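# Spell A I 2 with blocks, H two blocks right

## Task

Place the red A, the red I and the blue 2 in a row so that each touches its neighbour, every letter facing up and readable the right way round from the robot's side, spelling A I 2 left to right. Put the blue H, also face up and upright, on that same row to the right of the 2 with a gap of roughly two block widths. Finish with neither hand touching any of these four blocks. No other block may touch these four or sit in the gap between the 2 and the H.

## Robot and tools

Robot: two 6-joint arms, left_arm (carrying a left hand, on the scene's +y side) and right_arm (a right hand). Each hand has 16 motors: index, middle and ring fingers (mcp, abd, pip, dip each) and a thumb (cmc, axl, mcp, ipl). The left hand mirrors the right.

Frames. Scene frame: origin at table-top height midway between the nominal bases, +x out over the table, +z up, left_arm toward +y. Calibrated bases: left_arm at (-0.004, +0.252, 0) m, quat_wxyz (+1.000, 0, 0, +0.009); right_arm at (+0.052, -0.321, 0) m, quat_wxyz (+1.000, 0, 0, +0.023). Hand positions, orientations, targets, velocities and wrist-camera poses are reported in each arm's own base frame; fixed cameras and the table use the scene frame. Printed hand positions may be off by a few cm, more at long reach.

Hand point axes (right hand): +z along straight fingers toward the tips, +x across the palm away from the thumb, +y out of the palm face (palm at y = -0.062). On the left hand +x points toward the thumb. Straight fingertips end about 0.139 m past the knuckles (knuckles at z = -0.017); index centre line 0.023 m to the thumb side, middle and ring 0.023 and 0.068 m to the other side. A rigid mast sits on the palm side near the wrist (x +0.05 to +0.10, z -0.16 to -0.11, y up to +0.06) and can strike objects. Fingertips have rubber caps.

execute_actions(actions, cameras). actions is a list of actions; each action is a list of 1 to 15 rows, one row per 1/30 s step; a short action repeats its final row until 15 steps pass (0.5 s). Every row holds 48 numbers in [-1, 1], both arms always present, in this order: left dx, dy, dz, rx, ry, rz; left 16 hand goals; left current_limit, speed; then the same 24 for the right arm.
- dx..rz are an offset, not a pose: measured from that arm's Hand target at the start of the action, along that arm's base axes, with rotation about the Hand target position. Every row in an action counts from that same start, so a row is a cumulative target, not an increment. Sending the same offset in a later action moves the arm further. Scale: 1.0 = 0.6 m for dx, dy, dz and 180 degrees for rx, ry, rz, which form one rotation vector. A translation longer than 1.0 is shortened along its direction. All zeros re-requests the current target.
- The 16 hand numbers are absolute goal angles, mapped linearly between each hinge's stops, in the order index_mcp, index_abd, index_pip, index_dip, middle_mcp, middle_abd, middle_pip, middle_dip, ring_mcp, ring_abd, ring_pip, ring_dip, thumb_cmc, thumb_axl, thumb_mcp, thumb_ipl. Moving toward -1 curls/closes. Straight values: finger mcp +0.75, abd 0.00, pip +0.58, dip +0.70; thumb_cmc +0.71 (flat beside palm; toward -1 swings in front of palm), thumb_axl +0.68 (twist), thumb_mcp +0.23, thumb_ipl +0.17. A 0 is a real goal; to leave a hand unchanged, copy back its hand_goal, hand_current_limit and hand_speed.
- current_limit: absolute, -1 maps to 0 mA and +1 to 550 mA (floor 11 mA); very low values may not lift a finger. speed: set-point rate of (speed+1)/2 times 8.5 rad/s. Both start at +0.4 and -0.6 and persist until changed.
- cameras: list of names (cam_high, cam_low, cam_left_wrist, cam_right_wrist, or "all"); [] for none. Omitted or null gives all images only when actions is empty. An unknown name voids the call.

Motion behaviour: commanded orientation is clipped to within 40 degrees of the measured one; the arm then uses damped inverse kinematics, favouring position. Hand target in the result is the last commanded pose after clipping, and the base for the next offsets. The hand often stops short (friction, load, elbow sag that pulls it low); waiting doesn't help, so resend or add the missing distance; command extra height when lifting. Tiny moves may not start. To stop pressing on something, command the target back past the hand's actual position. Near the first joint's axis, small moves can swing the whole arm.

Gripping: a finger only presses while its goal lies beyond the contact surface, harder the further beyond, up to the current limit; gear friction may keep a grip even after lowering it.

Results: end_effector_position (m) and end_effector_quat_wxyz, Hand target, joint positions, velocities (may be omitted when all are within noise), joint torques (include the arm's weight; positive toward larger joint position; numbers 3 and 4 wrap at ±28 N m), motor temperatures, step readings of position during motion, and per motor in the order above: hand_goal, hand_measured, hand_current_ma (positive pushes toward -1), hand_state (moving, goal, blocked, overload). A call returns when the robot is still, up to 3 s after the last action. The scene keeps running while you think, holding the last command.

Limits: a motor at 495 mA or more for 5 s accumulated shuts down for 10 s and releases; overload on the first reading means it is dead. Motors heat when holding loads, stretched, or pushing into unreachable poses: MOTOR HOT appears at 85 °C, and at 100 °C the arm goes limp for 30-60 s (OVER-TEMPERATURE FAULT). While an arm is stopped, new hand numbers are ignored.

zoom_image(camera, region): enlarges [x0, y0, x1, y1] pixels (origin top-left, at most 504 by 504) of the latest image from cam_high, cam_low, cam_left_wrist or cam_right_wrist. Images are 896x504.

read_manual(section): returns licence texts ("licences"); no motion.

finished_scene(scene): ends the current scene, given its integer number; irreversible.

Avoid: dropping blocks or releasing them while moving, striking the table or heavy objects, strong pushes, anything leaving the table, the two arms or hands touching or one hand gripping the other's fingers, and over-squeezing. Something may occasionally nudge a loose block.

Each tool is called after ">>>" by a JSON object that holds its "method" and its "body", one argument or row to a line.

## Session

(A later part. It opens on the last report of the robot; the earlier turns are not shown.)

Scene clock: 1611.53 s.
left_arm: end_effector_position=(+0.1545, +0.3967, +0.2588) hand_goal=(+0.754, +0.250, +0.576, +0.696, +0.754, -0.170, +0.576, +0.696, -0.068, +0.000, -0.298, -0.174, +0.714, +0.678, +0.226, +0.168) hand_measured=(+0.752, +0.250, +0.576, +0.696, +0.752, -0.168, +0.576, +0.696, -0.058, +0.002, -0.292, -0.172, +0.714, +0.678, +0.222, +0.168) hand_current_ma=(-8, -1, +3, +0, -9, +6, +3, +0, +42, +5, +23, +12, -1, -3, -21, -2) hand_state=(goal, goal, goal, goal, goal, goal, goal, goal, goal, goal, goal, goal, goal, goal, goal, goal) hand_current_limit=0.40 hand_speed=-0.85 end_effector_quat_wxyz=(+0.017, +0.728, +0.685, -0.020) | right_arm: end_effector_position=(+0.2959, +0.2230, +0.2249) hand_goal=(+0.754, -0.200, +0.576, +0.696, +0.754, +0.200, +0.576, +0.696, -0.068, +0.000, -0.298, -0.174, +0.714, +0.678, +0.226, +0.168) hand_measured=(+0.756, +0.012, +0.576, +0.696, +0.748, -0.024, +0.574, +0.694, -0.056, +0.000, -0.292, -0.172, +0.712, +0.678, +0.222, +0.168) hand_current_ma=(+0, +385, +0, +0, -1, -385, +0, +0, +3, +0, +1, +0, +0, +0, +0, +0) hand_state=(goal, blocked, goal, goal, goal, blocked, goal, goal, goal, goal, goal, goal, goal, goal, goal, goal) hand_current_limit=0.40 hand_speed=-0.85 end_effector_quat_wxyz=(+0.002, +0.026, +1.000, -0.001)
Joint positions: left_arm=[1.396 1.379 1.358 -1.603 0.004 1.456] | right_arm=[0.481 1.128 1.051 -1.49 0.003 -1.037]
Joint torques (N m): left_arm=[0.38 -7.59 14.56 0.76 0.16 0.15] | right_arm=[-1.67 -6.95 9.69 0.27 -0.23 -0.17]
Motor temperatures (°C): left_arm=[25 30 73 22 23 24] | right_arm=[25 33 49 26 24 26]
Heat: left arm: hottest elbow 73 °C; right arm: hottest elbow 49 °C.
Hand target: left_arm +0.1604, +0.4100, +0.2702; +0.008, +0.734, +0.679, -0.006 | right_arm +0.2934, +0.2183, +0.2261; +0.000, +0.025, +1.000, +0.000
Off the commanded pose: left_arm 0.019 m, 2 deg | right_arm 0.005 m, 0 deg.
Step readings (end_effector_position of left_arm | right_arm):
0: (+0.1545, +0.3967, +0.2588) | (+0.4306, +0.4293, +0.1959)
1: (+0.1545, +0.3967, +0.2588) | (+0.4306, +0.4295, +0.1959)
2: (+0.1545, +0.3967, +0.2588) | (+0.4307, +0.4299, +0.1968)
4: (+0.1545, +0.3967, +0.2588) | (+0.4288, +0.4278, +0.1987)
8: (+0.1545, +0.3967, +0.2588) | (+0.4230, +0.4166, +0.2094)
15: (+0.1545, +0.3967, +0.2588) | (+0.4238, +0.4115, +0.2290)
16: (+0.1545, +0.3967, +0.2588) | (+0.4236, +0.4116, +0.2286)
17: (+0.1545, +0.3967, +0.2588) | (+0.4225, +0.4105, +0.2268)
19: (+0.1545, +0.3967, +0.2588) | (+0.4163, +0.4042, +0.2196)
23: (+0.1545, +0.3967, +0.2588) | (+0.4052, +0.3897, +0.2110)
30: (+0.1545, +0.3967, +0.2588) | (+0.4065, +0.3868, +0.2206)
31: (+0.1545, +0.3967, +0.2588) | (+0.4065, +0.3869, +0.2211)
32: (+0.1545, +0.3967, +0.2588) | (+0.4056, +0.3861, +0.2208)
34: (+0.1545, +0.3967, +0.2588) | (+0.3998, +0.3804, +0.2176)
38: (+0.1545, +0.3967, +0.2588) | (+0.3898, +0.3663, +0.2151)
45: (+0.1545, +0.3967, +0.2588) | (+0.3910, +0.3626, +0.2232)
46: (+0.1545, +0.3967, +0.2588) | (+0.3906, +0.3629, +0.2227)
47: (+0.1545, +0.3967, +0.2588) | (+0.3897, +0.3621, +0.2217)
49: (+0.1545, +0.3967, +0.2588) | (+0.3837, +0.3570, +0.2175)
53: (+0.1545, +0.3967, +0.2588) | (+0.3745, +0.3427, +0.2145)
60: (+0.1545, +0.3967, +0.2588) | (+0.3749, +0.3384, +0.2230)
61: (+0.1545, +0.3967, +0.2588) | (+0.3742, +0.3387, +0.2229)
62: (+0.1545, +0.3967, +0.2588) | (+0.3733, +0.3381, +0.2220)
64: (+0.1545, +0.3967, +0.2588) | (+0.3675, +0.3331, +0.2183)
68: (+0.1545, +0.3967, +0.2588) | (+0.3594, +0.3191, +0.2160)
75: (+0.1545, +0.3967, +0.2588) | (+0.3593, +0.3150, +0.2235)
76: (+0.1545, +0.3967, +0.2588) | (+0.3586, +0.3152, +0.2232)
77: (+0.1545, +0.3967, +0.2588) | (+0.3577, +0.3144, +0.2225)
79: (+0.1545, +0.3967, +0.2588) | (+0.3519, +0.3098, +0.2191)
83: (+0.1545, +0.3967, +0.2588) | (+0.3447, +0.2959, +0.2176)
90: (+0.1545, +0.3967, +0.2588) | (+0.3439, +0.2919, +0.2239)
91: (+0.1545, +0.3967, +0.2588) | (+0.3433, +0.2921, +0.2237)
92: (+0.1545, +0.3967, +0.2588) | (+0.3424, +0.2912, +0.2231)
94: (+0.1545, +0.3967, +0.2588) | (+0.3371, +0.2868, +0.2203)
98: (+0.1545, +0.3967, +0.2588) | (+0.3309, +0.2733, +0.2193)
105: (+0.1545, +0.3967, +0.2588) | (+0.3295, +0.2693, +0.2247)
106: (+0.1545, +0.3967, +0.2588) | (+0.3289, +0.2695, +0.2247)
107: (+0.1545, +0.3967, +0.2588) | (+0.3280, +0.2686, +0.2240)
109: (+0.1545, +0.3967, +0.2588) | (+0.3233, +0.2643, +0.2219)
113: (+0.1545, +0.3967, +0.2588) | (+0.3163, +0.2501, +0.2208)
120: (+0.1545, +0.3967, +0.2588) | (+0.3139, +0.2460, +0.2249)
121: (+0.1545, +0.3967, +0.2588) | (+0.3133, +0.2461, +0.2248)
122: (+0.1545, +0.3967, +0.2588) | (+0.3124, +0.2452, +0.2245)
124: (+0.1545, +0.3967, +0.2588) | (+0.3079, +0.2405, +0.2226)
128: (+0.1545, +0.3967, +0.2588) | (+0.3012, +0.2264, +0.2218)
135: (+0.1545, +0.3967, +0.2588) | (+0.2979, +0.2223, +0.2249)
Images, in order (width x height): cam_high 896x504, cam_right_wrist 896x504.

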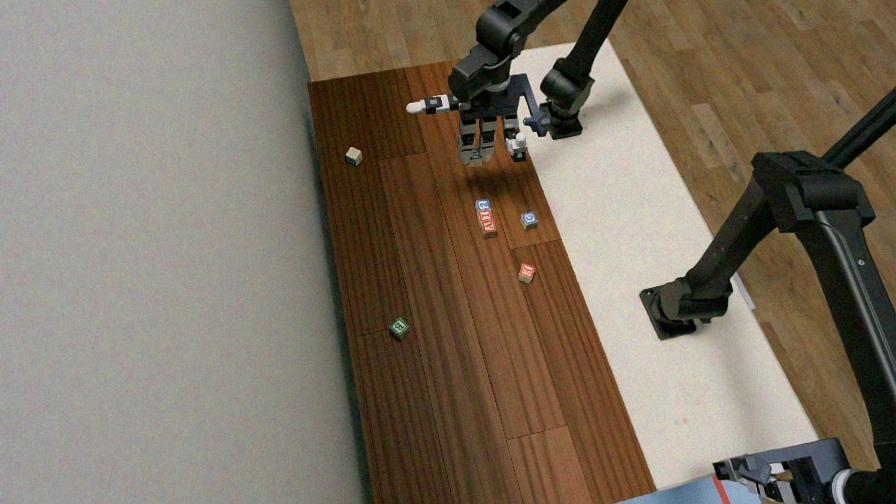

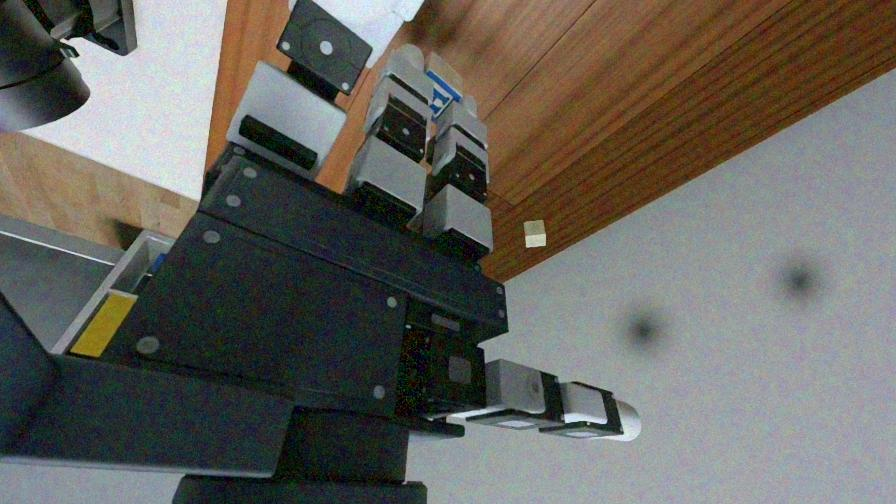

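>>> {"method": "zoom_image", "body": {
  "camera": "cam_high",
  "region": [465, 190, 515, 240]
}}

Scaled by 10.080 from the camera's 896x504 image, which has a finer 1280x720 frame.

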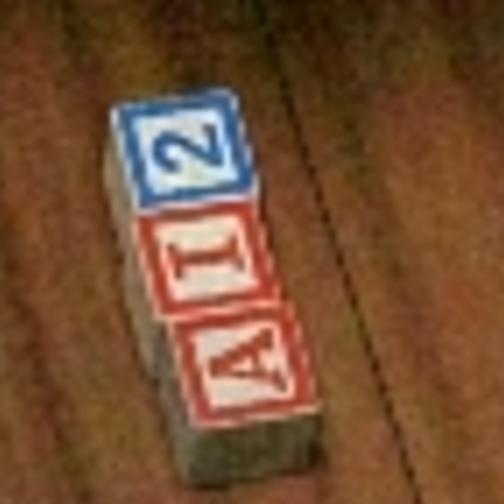

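>>> {"method": "execute_actions", "body": {
  "actions": [
    [[0,0,0,0,0,0,0.754,0.25,0.576,0.696,0.754,-0.17,0.576,0.696,-0.068,0,-0.299,-0.174,0.714,0.678,0.226,0.168,0.4,-0.85,0,-0.005,-0.05,0,0,0,0.754,-0.2,0.576,0.696,0.754,0.2,0.576,0.696,-0.068,0,-0.299,-0.174,0.714,0.678,0.226,0.168,0.4,-0.85]],
    [[0,0,0,0,0,0,0.754,0.25,0.576,0.696,0.754,-0.17,0.576,0.696,-0.068,0,-0.299,-0.174,0.714,0.678,0.226,0.168,0.4,-0.85,0,0,-0.05,0,0,0,0.754,-0.2,0.576,0.696,0.754,0.2,0.576,0.696,-0.068,0,-0.299,-0.174,0.714,0.678,0.226,0.168,0.4,-0.85]],
    [[0,0,0,0,0,0,0.754,0.25,0.576,0.696,0.754,-0.17,0.576,0.696,-0.068,0,-0.299,-0.174,0.714,0.678,0.226,0.168,0.4,-0.85,0,0,-0.03,0,0,0,0.754,-0.2,0.576,0.696,0.754,0.2,0.576,0.696,-0.068,0,-0.299,-0.174,0.714,0.678,0.226,0.168,0.4,-0.85]]
  ],
  "cameras": []
}}

Scene clock: 1690.30 s.
left_arm: end_effector_position=(+0.1545, +0.3967, +0.2588) hand_goal=(+0.754, +0.250, +0.576, +0.696, +0.754, -0.170, +0.576, +0.696, -0.068, +0.000, -0.298, -0.174, +0.714, +0.678, +0.226, +0.168) hand_measured=(+0.752, +0.250, +0.576, +0.696, +0.752, -0.168, +0.576, +0.696, -0.058, +0.002, -0.292, -0.172, +0.714, +0.678, +0.222, +0.168) hand_current_ma=(-8, -1, +3, +0, -9, +6, +3, +0, +42, +5, +23, +12, -1, -3, -21, -2) hand_state=(goal, goal, goal, goal, goal, goal, goal, goal, goal, goal, goal, goal, goal, goal, goal, goal) hand_current_limit=0.40 hand_speed=-0.85 end_effector_quat_wxyz=(+0.017, +0.728, +0.685, -0.020) | right_arm: end_effector_position=(+0.2898, +0.2167, +0.1540) hand_goal=(+0.754, -0.200, +0.576, +0.696, +0.754, +0.200, +0.576, +0.696, -0.068, +0.000, -0.298, -0.174, +0.714, +0.678, +0.226, +0.168) hand_measured=(+0.756, +0.012, +0.576, +0.696, +0.748, -0.024, +0.574, +0.694, -0.056, +0.000, -0.292, -0.172, +0.712, +0.678, +0.222, +0.168) hand_current_ma=(+0, +385, +0, +0, -1, -385, +0, +0, +3, +0, +1, +0, +0, +0, +0, +0) hand_state=(goal, blocked, goal, goal, goal, blocked, goal, goal, goal, goal, goal, goal, goal, goal, goal, goal) hand_current_limit=0.40 hand_speed=-0.85 end_effector_quat_wxyz=(+0.004, +0.025, +1.000, +0.000)
Joint positions: left_arm=[1.396 1.379 1.358 -1.603 0.004 1.456] | right_arm=[0.472 1.138 0.869 -1.294 0.003 -1.048]
Joint torques (N m): left_arm=[0.32 -7.59 14.53 0.7 0.15 0.13] | right_arm=[-1.67 -4.42 9.44 1.13 -0.23 -0.18]
Motor temperatures (°C): left_arm=[25 30 73 22 23 24] | right_arm=[25 32 47 26 24 26]
Heat: left arm: hottest elbow 73 °C; right arm: hottest elbow 47 °C.
Hand target: left_arm +0.1604, +0.4100, +0.2702; +0.008, +0.734, +0.679, -0.006 | right_arm +0.2934, +0.2152, +0.1481; +0.000, +0.025, +1.000, +0.000
Off the commanded pose: left_arm 0.019 m, 2 deg | right_arm 0.007 m, 0 deg.
Step readings (end_effector_position of left_arm | right_arm):
0: (+0.1545, +0.3967, +0.2588) | (+0.2958, +0.2230, +0.2249)
1: (+0.1545, +0.3967, +0.2588) | (+0.2956, +0.2229, +0.2246)
2: (+0.1545, +0.3967, +0.2588) | (+0.2954, +0.2225, +0.2233)
4: (+0.1545, +0.3967, +0.2588) | (+0.2944, +0.2211, +0.2163)
8: (+0.1545, +0.3967, +0.2588) | (+0.2885, +0.2168, +0.1979)
15: (+0.1545, +0.3967, +0.2588) | (+0.2895, +0.2166, +0.1949)
16: (+0.1545, +0.3967, +0.2588) | (+0.2897, +0.2167, +0.1948)
17: (+0.1545, +0.3967, +0.2588) | (+0.2907, +0.2173, +0.1937)
19: (+0.1545, +0.3967, +0.2588) | (+0.2922, +0.2180, +0.1884)
23: (+0.1545, +0.3967, +0.2588) | (+0.2882, +0.2160, +0.1736)
30: (+0.1545, +0.3967, +0.2588) | (+0.2888, +0.2163, +0.1706)
31: (+0.1545, +0.3967, +0.2588) | (+0.2891, +0.2165, +0.1707)
32: (+0.1545, +0.3967, +0.2588) | (+0.2898, +0.2168, +0.1702)
34: (+0.1545, +0.3967, +0.2588) | (+0.2910, +0.2175, +0.1676)
38: (+0.1545, +0.3967, +0.2588) | (+0.2892, +0.2166, +0.1581)
45: (+0.1545, +0.3967, +0.2588) | (+0.2896, +0.2166, +0.1539)
No camera images: "cameras" was empty.

>>> {"method": "execute_actions", "body": {
  "actions": [
    [[0,0,0,0,0,0,0.754,0.25,0.576,0.696,0.754,-0.17,0.576,0.696,-0.068,0,-0.299,-0.174,0.714,0.678,0.226,0.168,0.4,-0.85,0.001,0,-0.018,0,0,0,0.754,-0.2,0.576,0.696,0.754,0.2,0.576,0.696,-0.068,0,-0.299,-0.174,0.714,0.678,0.226,0.168,0.4,-0.85]],
    [[0,0,0,0,0,0,0.754,0.25,0.576,0.696,0.754,-0.17,0.576,0.696,-0.068,0,-0.299,-0.174,0.714,0.678,0.226,0.168,0.4,-0.85,0,0,-0.01,0,0,0,0.754,-0.2,0.576,0.696,0.754,0.2,0.576,0.696,-0.068,0,-0.299,-0.174,0.714,0.678,0.226,0.168,0.4,-0.85]]
  ],
  "cameras": ["cam_high","cam_right_wrist"]
}}

>>> {"method": "zoom_image", "body": {
  "camera": "cam_high",
  "region": [440, 140, 540, 240]
}}

>>> {"method": "zoom_image", "body": {
  "camera": "cam_right_wrist",
  "region": [380, 0, 540, 160]
}}

Scene clock: 1708.43 s.
left_arm: end_effector_position=(+0.1545, +0.3967, +0.2588) hand_goal=(+0.754, +0.250, +0.576, +0.696, +0.754, -0.170, +0.576, +0.696, -0.068, +0.000, -0.298, -0.174, +0.714, +0.678, +0.226, +0.168) hand_measured=(+0.752, +0.250, +0.576, +0.696, +0.752, -0.168, +0.576, +0.696, -0.058, +0.002, -0.292, -0.172, +0.714, +0.678, +0.222, +0.168) hand_current_ma=(-8, -1, +3, +0, -9, +6, +3, +0, +42, +5, +23, +12, -1, -3, -21, -2) hand_state=(goal, goal, goal, goal, goal, goal, goal, goal, goal, goal, goal, goal, goal, goal, goal, goal) hand_current_limit=0.40 hand_speed=-0.85 end_effector_quat_wxyz=(+0.017, +0.728, +0.685, -0.020) | right_arm: end_effector_position=(+0.2911, +0.2173, +0.1385) hand_goal=(+0.754, -0.200, +0.576, +0.696, +0.754, +0.200, +0.576, +0.696, -0.068, +0.000, -0.298, -0.174, +0.714, +0.678, +0.226, +0.168) hand_measured=(+0.756, +0.012, +0.576, +0.696, +0.748, -0.024, +0.574, +0.694, -0.056, +0.000, -0.292, -0.172, +0.712, +0.678, +0.222, +0.168) hand_current_ma=(+0, +385, +0, +0, -1, -385, +0, +0, +3, +0, +1, +0, +0, +0, +0, +0) hand_state=(goal, blocked, goal, goal, goal, blocked, goal, goal, goal, goal, goal, goal, goal, goal, goal, goal) hand_current_limit=0.40 hand_speed=-0.85 end_effector_quat_wxyz=(+0.005, +0.025, +1.000, +0.001)
Joint positions: left_arm=[1.396 1.379 1.358 -1.603 0.004 1.456] | right_arm=[0.471 1.153 0.838 -1.244 0.003 -1.049]
Joint torques (N m): left_arm=[0.32 -7.71 14.6 0.75 0.17 0.14] | right_arm=[-1.67 -4.54 9.13 1.16 -0.24 -0.18]
Motor temperatures (°C): left_arm=[25 30 73 22 23 24] | right_arm=[25 31 46 26 24 26]
Heat: left arm: hottest elbow 73 °C; right arm: hottest elbow 46 °C.
Hand target: left_arm +0.1604, +0.4100, +0.2702; +0.008, +0.734, +0.679, -0.006 | right_arm +0.2939, +0.2152, +0.1313; +0.000, +0.025, +1.000, +0.000
Off the commanded pose: left_arm 0.019 m, 2 deg | right_arm 0.008 m, 1 deg.
Step readings (end_effector_position of left_arm | right_arm):
0: (+0.1545, +0.3967, +0.2588) | (+0.2898, +0.2167, +0.1540)
1: (+0.1545, +0.3967, +0.2588) | (+0.2899, +0.2168, +0.1540)
2: (+0.1545, +0.3967, +0.2588) | (+0.2903, +0.2170, +0.1537)
4: (+0.1545, +0.3967, +0.2588) | (+0.2913, +0.2175, +0.1523)
8: (+0.1545, +0.3967, +0.2588) | (+0.2908, +0.2171, +0.1467)
15: (+0.1545, +0.3967, +0.2588) | (+0.2908, +0.2171, +0.1439)
16: (+0.1545, +0.3967, +0.2588) | (+0.2908, +0.2171, +0.1439)
17: (+0.1545, +0.3967, +0.2588) | (+0.2910, +0.2172, +0.1437)
19: (+0.1545, +0.3967, +0.2588) | (+0.2916, +0.2175, +0.1431)
23: (+0.1545, +0.3967, +0.2588) | (+0.2912, +0.2173, +0.1401)
30: (+0.1545, +0.3967, +0.2588) | (+0.2911, +0.2173, +0.1385)
Images, in order (width x height): cam_high 896x504, cam_right_wrist 896x504.

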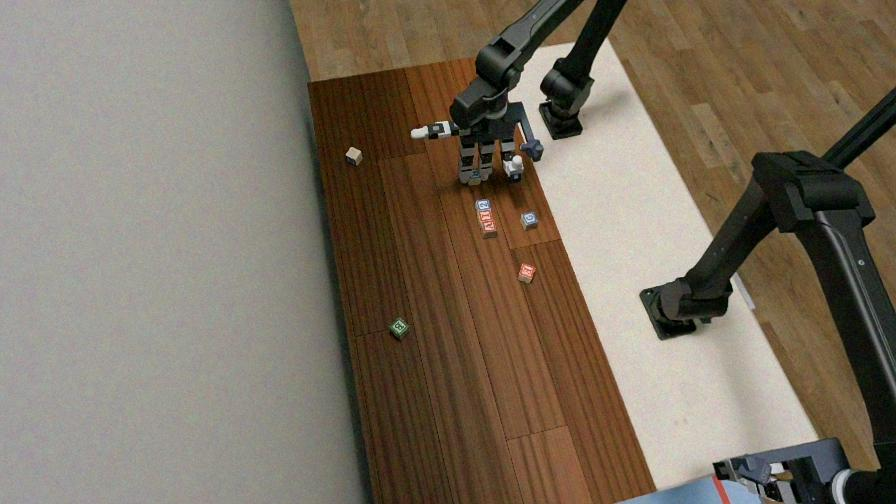

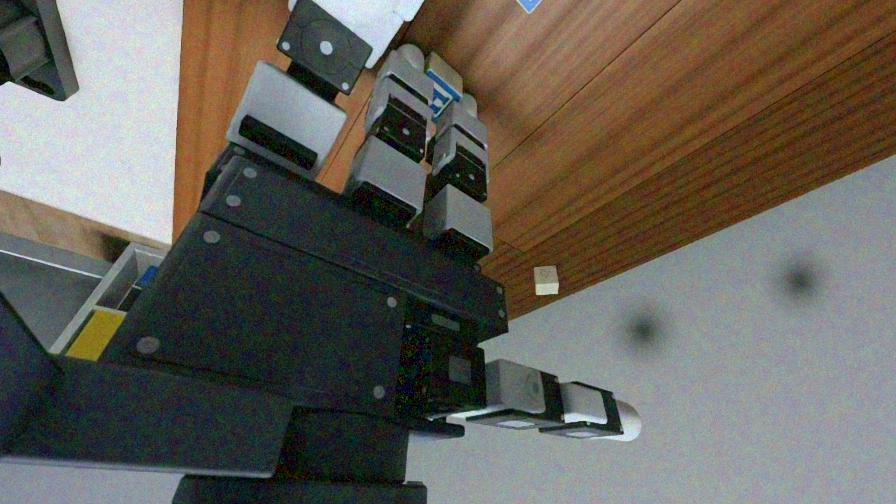

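Scaled by 5.040 from the camera's 896x504 image, which has a finer 1280x720 frame.

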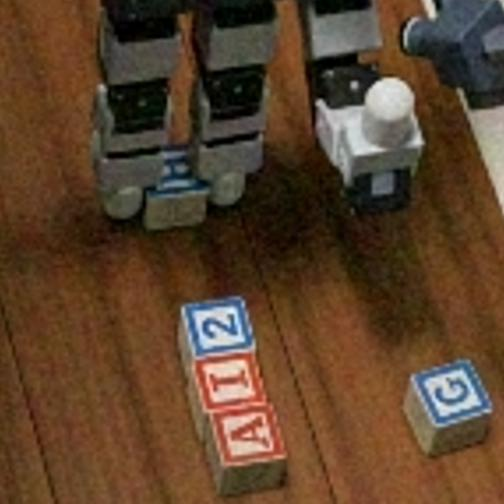

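Scaled by 3.150 from the camera's 896x504 image, which has a finer 1280x720 frame.

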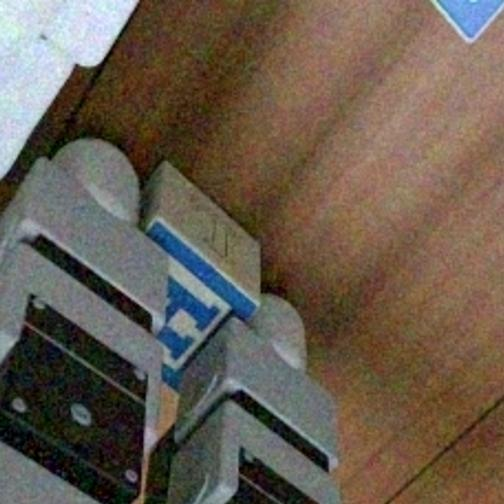

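>>> {"method": "zoom_image", "body": {
  "camera": "cam_high",
  "region": [455, 155, 500, 200]
}}

Scaled by 11.200 from the camera's 896x504 image, which has a finer 1280x720 frame.

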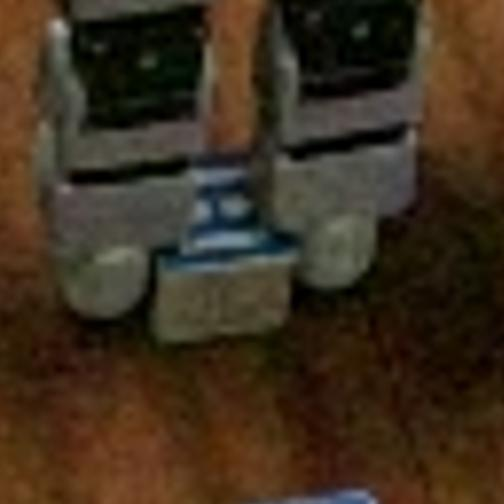

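>>> {"method": "execute_actions", "body": {
  "actions": [
    [[0,0,0,0,0,0,0.754,0.25,0.576,0.696,0.754,-0.17,0.576,0.696,-0.068,0,-0.299,-0.174,0.714,0.678,0.226,0.168,0.4,-0.85,0,0,-0.008,0,0,0,0.754,-0.2,0.576,0.696,0.754,0.2,0.576,0.696,-0.068,0,-0.299,-0.174,0.714,0.678,0.226,0.168,0.4,-0.85]],
    [[0,0,0,0,0,0,0.754,0.25,0.576,0.696,0.754,-0.17,0.576,0.696,-0.068,0,-0.299,-0.174,0.714,0.678,0.226,0.168,0.4,-0.85,0,0,-0.005,0,0,0,0.754,-0.2,0.576,0.696,0.754,0.2,0.576,0.696,-0.068,0,-0.299,-0.174,0.714,0.678,0.226,0.168,0.4,-0.85]]
  ],
  "cameras": ["cam_high","cam_low"]
}}

>>> {"method": "zoom_image", "body": {
  "camera": "cam_high",
  "region": [455, 155, 500, 200]
}}

Scene clock: 1752.47 s.
left_arm: end_effector_position=(+0.1545, +0.3967, +0.2588) hand_goal=(+0.754, +0.250, +0.576, +0.696, +0.754, -0.170, +0.576, +0.696, -0.068, +0.000, -0.298, -0.174, +0.714, +0.678, +0.226, +0.168) hand_measured=(+0.752, +0.250, +0.576, +0.696, +0.752, -0.168, +0.576, +0.696, -0.058, +0.002, -0.292, -0.172, +0.714, +0.678, +0.222, +0.168) hand_current_ma=(-8, -1, +3, +0, -9, +6, +3, +0, +42, +5, +23, +12, -1, -3, -21, -2) hand_state=(goal, goal, goal, goal, goal, goal, goal, goal, goal, goal, goal, goal, goal, goal, goal, goal) hand_current_limit=0.40 hand_speed=-0.85 end_effector_quat_wxyz=(+0.017, +0.728, +0.685, -0.020) | right_arm: end_effector_position=(+0.2929, +0.2181, +0.1363) hand_goal=(+0.754, -0.200, +0.576, +0.696, +0.754, +0.200, +0.576, +0.696, -0.068, +0.000, -0.298, -0.174, +0.714, +0.678, +0.226, +0.168) hand_measured=(+0.756, +0.012, +0.576, +0.696, +0.748, -0.024, +0.574, +0.694, -0.056, +0.000, -0.292, -0.172, +0.712, +0.678, +0.222, +0.168) hand_current_ma=(+0, +385, +0, +0, -1, -385, +0, +0, +3, +0, +1, +0, +0, +0, +0, +0) hand_state=(goal, blocked, goal, goal, goal, blocked, goal, goal, goal, goal, goal, goal, goal, goal, goal, goal) hand_current_limit=0.40 hand_speed=-0.85 end_effector_quat_wxyz=(+0.009, +0.025, +1.000, +0.003)
Joint positions: left_arm=[1.396 1.379 1.358 -1.603 0.004 1.456] | right_arm=[0.471 1.155 0.831 -1.227 0.003 -1.049]
Joint torques (N m): left_arm=[0.26 -7.77 14.58 0.7 0.14 0.13] | right_arm=[-1.73 -3.96 8.35 1.4 -0.22 -0.18]
Motor temperatures (°C): left_arm=[25 30 74 22 23 24] | right_arm=[25 31 46 26 24 26]
Heat: left arm: hottest elbow 74 °C; right arm: hottest elbow 46 °C.
Hand target: left_arm +0.1604, +0.4100, +0.2702; +0.008, +0.734, +0.679, -0.006 | right_arm +0.2940, +0.2152, +0.1235; +0.000, +0.024, +1.000, +0.000
Off the commanded pose: left_arm 0.019 m, 2 deg | right_arm 0.013 m, 1 deg.
Step readings (end_effector_position of left_arm | right_arm):
0: (+0.1545, +0.3967, +0.2588) | (+0.2912, +0.2173, +0.1385)
1: (+0.1545, +0.3967, +0.2588) | (+0.2912, +0.2173, +0.1385)
2: (+0.1545, +0.3967, +0.2588) | (+0.2913, +0.2174, +0.1384)
4: (+0.1545, +0.3967, +0.2588) | (+0.2918, +0.2176, +0.1378)
8: (+0.1545, +0.3967, +0.2588) | (+0.2916, +0.2176, +0.1360)
15: (+0.1545, +0.3967, +0.2588) | (+0.2917, +0.2175, +0.1360)
16: (+0.1545, +0.3967, +0.2588) | (+0.2917, +0.2175, +0.1360)
17: (+0.1545, +0.3967, +0.2588) | (+0.2919, +0.2176, +0.1361)
19: (+0.1545, +0.3967, +0.2588) | (+0.2924, +0.2179, +0.1362)
23: (+0.1545, +0.3967, +0.2588) | (+0.2929, +0.2181, +0.1363)
30: (+0.1545, +0.3967, +0.2588) | (+0.2929, +0.2181, +0.1363)
Images, in order (width x height): cam_high 896x504, cam_low 896x504.

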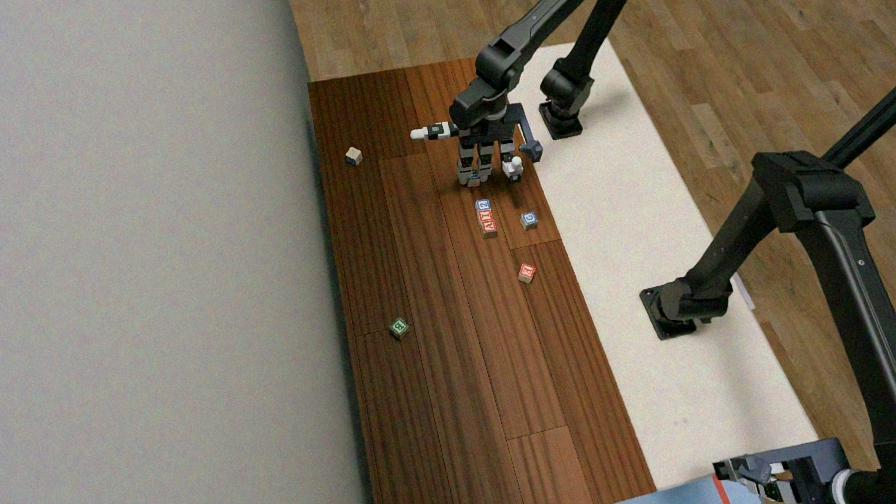

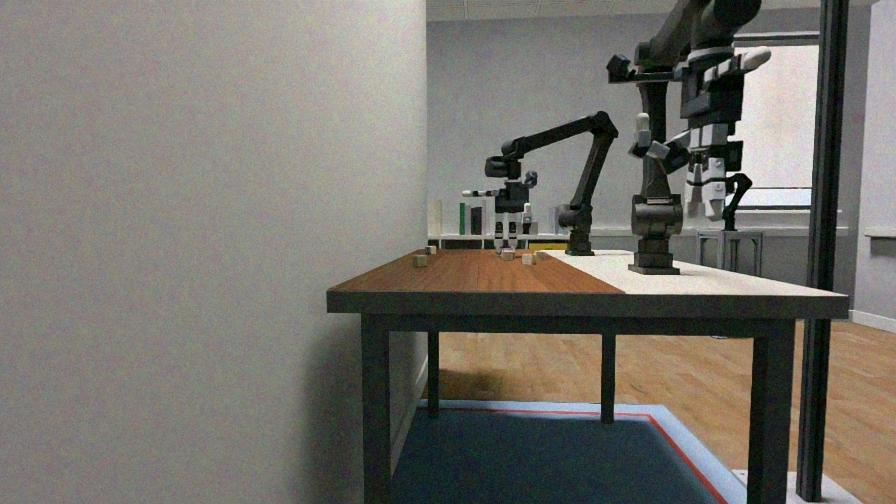

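Scaled by 11.200 from the camera's 896x504 image, which has a finer 1280x720 frame.

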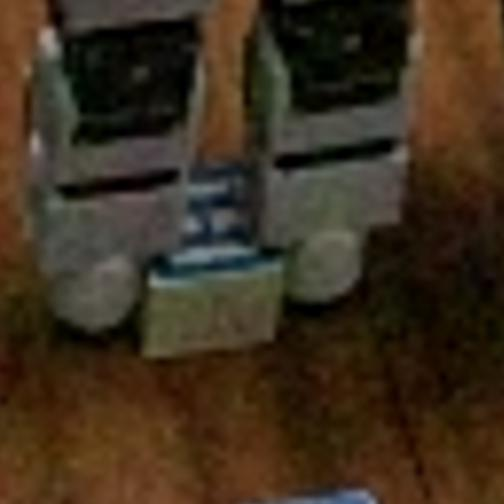

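>>> {"method": "execute_actions", "body": {
  "actions": [
    [[0,0,0,0,0,0,0.754,0.25,0.576,0.696,0.754,-0.17,0.576,0.696,-0.068,0,-0.299,-0.174,0.714,0.678,0.226,0.168,0.4,-0.85,-0.004,0.018,0.012,0,0,0,0.754,-0.2,0.576,0.696,0.754,0.2,0.576,0.696,-0.068,0,-0.299,-0.174,0.714,0.678,0.226,0.168,0.4,-0.85]]
  ],
  "cameras": ["cam_high"]
}}

>>> {"method": "zoom_image", "body": {
  "camera": "cam_high",
  "region": [455, 155, 500, 200]
}}

Scene clock: 1773.63 s.
left_arm: end_effector_position=(+0.1545, +0.3967, +0.2588) hand_goal=(+0.754, +0.250, +0.576, +0.696, +0.754, -0.170, +0.576, +0.696, -0.068, +0.000, -0.298, -0.174, +0.714, +0.678, +0.226, +0.168) hand_measured=(+0.752, +0.250, +0.576, +0.696, +0.752, -0.168, +0.576, +0.696, -0.058, +0.002, -0.292, -0.172, +0.714, +0.678, +0.222, +0.168) hand_current_ma=(-8, -1, +3, +0, -9, +6, +3, +0, +42, +5, +23, +12, -1, -3, -21, -2) hand_state=(goal, goal, goal, goal, goal, goal, goal, goal, goal, goal, goal, goal, goal, goal, goal, goal) hand_current_limit=0.40 hand_speed=-0.85 end_effector_quat_wxyz=(+0.017, +0.728, +0.685, -0.020) | right_arm: end_effector_position=(+0.2920, +0.2201, +0.1363) hand_goal=(+0.754, -0.200, +0.576, +0.696, +0.754, +0.200, +0.576, +0.696, -0.068, +0.000, -0.298, -0.174, +0.714, +0.678, +0.226, +0.168) hand_measured=(+0.758, +0.012, +0.578, +0.696, +0.752, -0.024, +0.574, +0.694, -0.056, +0.000, -0.292, -0.172, +0.712, +0.678, +0.222, +0.168) hand_current_ma=(+0, +385, +0, +0, +0, -385, +0, +0, +3, +0, +1, +0, +0, +0, +0, +0) hand_state=(goal, blocked, goal, goal, goal, blocked, goal, goal, goal, goal, goal, goal, goal, goal, goal, goal) hand_current_limit=0.40 hand_speed=-0.85 end_effector_quat_wxyz=(+0.009, +0.026, +1.000, +0.003)
Joint positions: left_arm=[1.396 1.379 1.358 -1.603 0.004 1.456] | right_arm=[0.479 1.155 0.831 -1.227 0.003 -1.041]
Joint torques (N m): left_arm=[0.32 -7.77 14.56 0.75 0.13 0.13] | right_arm=[0.26 -3.84 10.13 0.62 -0.21 0.06]
Motor temperatures (°C): left_arm=[25 30 74 22 23 24] | right_arm=[25 30 44 26 24 26]
Heat: left arm: hottest elbow 74 °C; right arm: hottest elbow 44 °C.
Hand target: left_arm +0.1604, +0.4100, +0.2702; +0.008, +0.734, +0.679, -0.006 | right_arm +0.2916, +0.2261, +0.1307; +0.000, +0.024, +1.000, +0.000
Off the commanded pose: left_arm 0.019 m, 2 deg | right_arm 0.008 m, 1 deg.
Step readings (end_effector_position of left_arm | right_arm):
0: (+0.1545, +0.3967, +0.2588) | (+0.2929, +0.2181, +0.1363)
1: (+0.1545, +0.3967, +0.2588) | (+0.2929, +0.2181, +0.1363)
2: (+0.1545, +0.3967, +0.2588) | (+0.2929, +0.2181, +0.1363)
4: (+0.1545, +0.3967, +0.2588) | (+0.2929, +0.2181, +0.1363)
8: (+0.1545, +0.3967, +0.2588) | (+0.2921, +0.2195, +0.1363)
15: (+0.1545, +0.3967, +0.2588) | (+0.2919, +0.2202, +0.1363)
Images, in order (width x height): cam_high 896x504.

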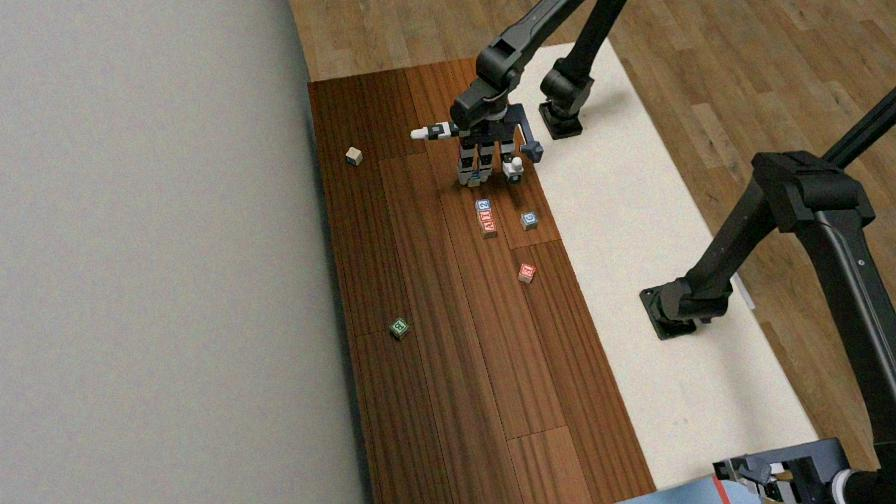

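Scaled by 11.200 from the camera's 896x504 image, which has a finer 1280x720 frame.

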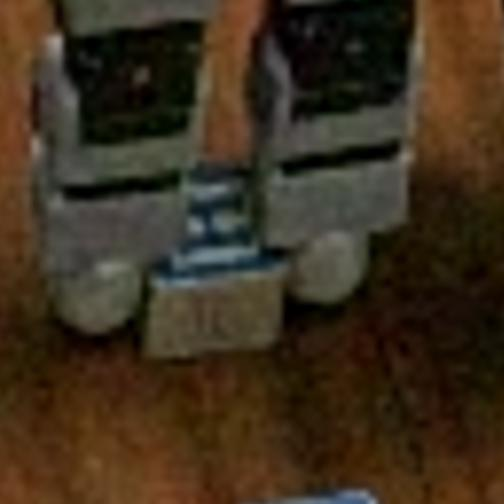

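>>> {"method": "execute_actions", "body": {
  "actions": [
    [[0,0,0,0,0,0,0.754,0.25,0.576,0.696,0.754,-0.17,0.576,0.696,-0.068,0,-0.299,-0.174,0.714,0.678,0.226,0.168,0.4,-0.85,0.001,-0.004,0.004,0,0,0,0.754,0.07,0.576,0.696,0.754,-0.08,0.576,0.696,-0.068,0,-0.299,-0.174,0.714,0.678,0.226,0.168,0.4,-0.85]],
    [[0,0,0,0,0,0,0.754,0.25,0.576,0.696,0.754,-0.17,0.576,0.696,-0.068,0,-0.299,-0.174,0.714,0.678,0.226,0.168,0.4,-0.85,0,0,0,0,0,0,0.754,0.2,0.576,0.696,0.754,-0.21,0.576,0.696,-0.068,0,-0.299,-0.174,0.714,0.678,0.226,0.168,0.4,-0.85]],
    [[0,0,0,0,0,0,0.754,0.25,0.576,0.696,0.754,-0.17,0.576,0.696,-0.068,0,-0.299,-0.174,0.714,0.678,0.226,0.168,0.4,-0.85,0.003,0.004,0.05,0,0,0,0.754,0.2,0.576,0.696,0.754,-0.21,0.576,0.696,-0.068,0,-0.299,-0.174,0.714,0.678,0.226,0.168,0.4,-0.85]],
    [[0,0,0,0,0,0,0.754,0.25,0.576,0.696,0.754,-0.17,0.576,0.696,-0.068,0,-0.299,-0.174,0.714,0.678,0.226,0.168,0.4,-0.85,0,0,0.08,0,0,0,0.754,0.2,0.576,0.696,0.754,-0.21,0.576,0.696,-0.068,0,-0.299,-0.174,0.714,0.678,0.226,0.168,0.4,-0.85]]
  ],
  "cameras": ["cam_high"]
}}

>>> {"method": "zoom_image", "body": {
  "camera": "cam_high",
  "region": [440, 150, 530, 240]
}}

Scene clock: 1794.17 s.
left_arm: end_effector_position=(+0.1545, +0.3967, +0.2588) hand_goal=(+0.754, +0.250, +0.576, +0.696, +0.754, -0.170, +0.576, +0.696, -0.068, +0.000, -0.298, -0.174, +0.714, +0.678, +0.226, +0.168) hand_measured=(+0.752, +0.250, +0.576, +0.696, +0.752, -0.168, +0.576, +0.696, -0.058, +0.002, -0.292, -0.172, +0.714, +0.678, +0.222, +0.168) hand_current_ma=(-8, -1, +3, +0, -9, +6, +3, +0, +42, +5, +23, +12, -1, -3, -21, -2) hand_state=(goal, goal, goal, goal, goal, goal, goal, goal, goal, goal, goal, goal, goal, goal, goal, goal) hand_current_limit=0.40 hand_speed=-0.85 end_effector_quat_wxyz=(+0.017, +0.728, +0.685, -0.020) | right_arm: end_effector_position=(+0.2866, +0.2175, +0.1926) hand_goal=(+0.754, +0.200, +0.576, +0.696, +0.754, -0.210, +0.576, +0.696, -0.068, +0.000, -0.298, -0.174, +0.714, +0.678, +0.226, +0.168) hand_measured=(+0.754, +0.196, +0.578, +0.696, +0.752, -0.206, +0.574, +0.694, -0.056, +0.000, -0.292, -0.172, +0.712, +0.678, +0.222, +0.168) hand_current_ma=(+0, +0, +0, +0, +0, +0, +0, +0, +3, +0, +1, +0, +0, +0, +0, +0) hand_state=(goal, goal, goal, goal, goal, goal, goal, goal, goal, goal, goal, goal, goal, goal, goal, goal) hand_current_limit=0.40 hand_speed=-0.85 end_effector_quat_wxyz=(-0.014, +0.026, +1.000, -0.009)
Joint positions: left_arm=[1.396 1.379 1.358 -1.603 0.004 1.456] | right_arm=[0.479 1.133 0.975 -1.445 0.002 -1.04]
Joint torques (N m): left_arm=[0.21 -7.65 14.58 0.77 0.15 0.14] | right_arm=[0.09 -6.07 13.49 0.13 -0.19 0.01]
Motor temperatures (°C): left_arm=[25 30 74 22 23 24] | right_arm=[25 30 45 26 24 26]
Heat: left arm: hottest elbow 74 °C; right arm: hottest elbow 45 °C.
Hand target: left_arm +0.1604, +0.4100, +0.2702; +0.008, +0.734, +0.679, -0.006 | right_arm +0.2939, +0.2261, +0.2111; +0.000, +0.024, +1.000, +0.000
Off the commanded pose: left_arm 0.019 m, 2 deg | right_arm 0.022 m, 2 deg.
Step readings (end_effector_position of left_arm | right_arm):
0: (+0.1545, +0.3967, +0.2588) | (+0.2920, +0.2201, +0.1363)
1: (+0.1545, +0.3967, +0.2588) | (+0.2920, +0.2201, +0.1363)
2: (+0.1545, +0.3967, +0.2588) | (+0.2920, +0.2201, +0.1363)
4: (+0.1545, +0.3967, +0.2588) | (+0.2920, +0.2201, +0.1363)
8: (+0.1545, +0.3967, +0.2588) | (+0.2920, +0.2201, +0.1363)
15: (+0.1545, +0.3967, +0.2588) | (+0.2920, +0.2201, +0.1356)
16: (+0.1545, +0.3967, +0.2588) | (+0.2920, +0.2201, +0.1356)
17: (+0.1545, +0.3967, +0.2588) | (+0.2920, +0.2201, +0.1355)
19: (+0.1545, +0.3967, +0.2588) | (+0.2920, +0.2201, +0.1355)
23: (+0.1545, +0.3967, +0.2588) | (+0.2920, +0.2201, +0.1355)
30: (+0.1545, +0.3967, +0.2588) | (+0.2920, +0.2201, +0.1355)
31: (+0.1545, +0.3967, +0.2588) | (+0.2918, +0.2200, +0.1354)
32: (+0.1545, +0.3967, +0.2588) | (+0.2901, +0.2191, +0.1349)
34: (+0.1545, +0.3967, +0.2588) | (+0.2851, +0.2166, +0.1340)
38: (+0.1545, +0.3967, +0.2588) | (+0.2810, +0.2144, +0.1370)
45: (+0.1545, +0.3967, +0.2588) | (+0.2841, +0.2160, +0.1438)
46: (+0.1545, +0.3967, +0.2588) | (+0.2839, +0.2159, +0.1442)
47: (+0.1545, +0.3967, +0.2588) | (+0.2824, +0.2152, +0.1456)
49: (+0.1545, +0.3967, +0.2588) | (+0.2800, +0.2140, +0.1523)
53: (+0.1545, +0.3967, +0.2588) | (+0.2847, +0.2165, +0.1769)
60: (+0.1545, +0.3967, +0.2588) | (+0.2875, +0.2180, +0.1928)
Images, in order (width x height): cam_high 896x504.

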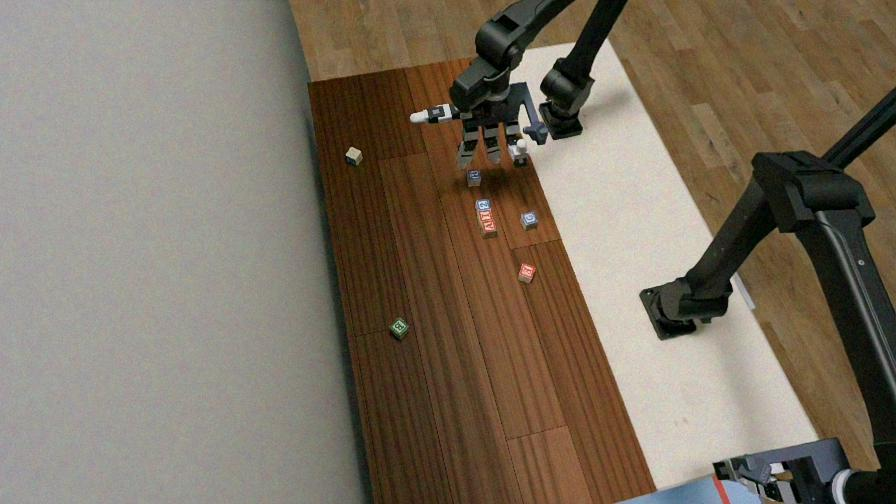

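Scaled by 5.600 from the camera's 896x504 image, which has a finer 1280x720 frame.

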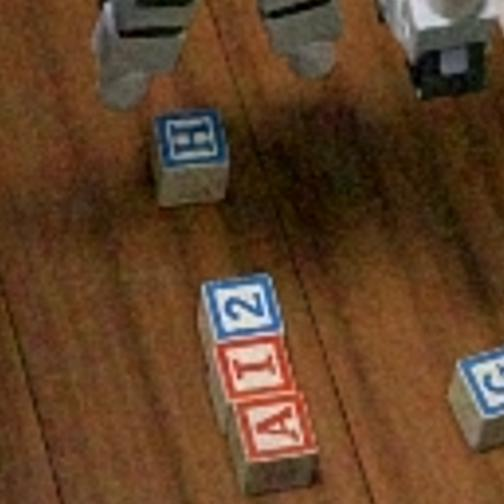

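>>> {"method": "zoom_image", "body": {
  "camera": "cam_high",
  "region": [470, 195, 505, 240]
}}

Scaled by 11.200 from the camera's 896x504 image, which has a finer 1280x720 frame.

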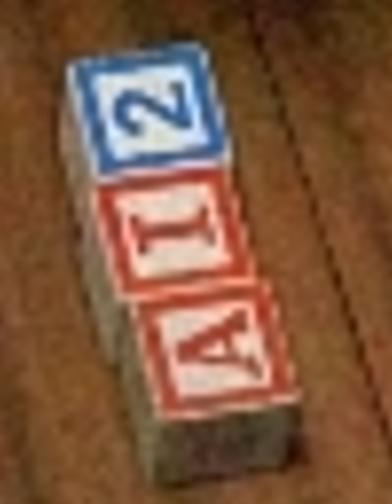

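>>> {"method": "finished_scene", "body": {
  "scene": 3
}}

The scene is finished: the task was done.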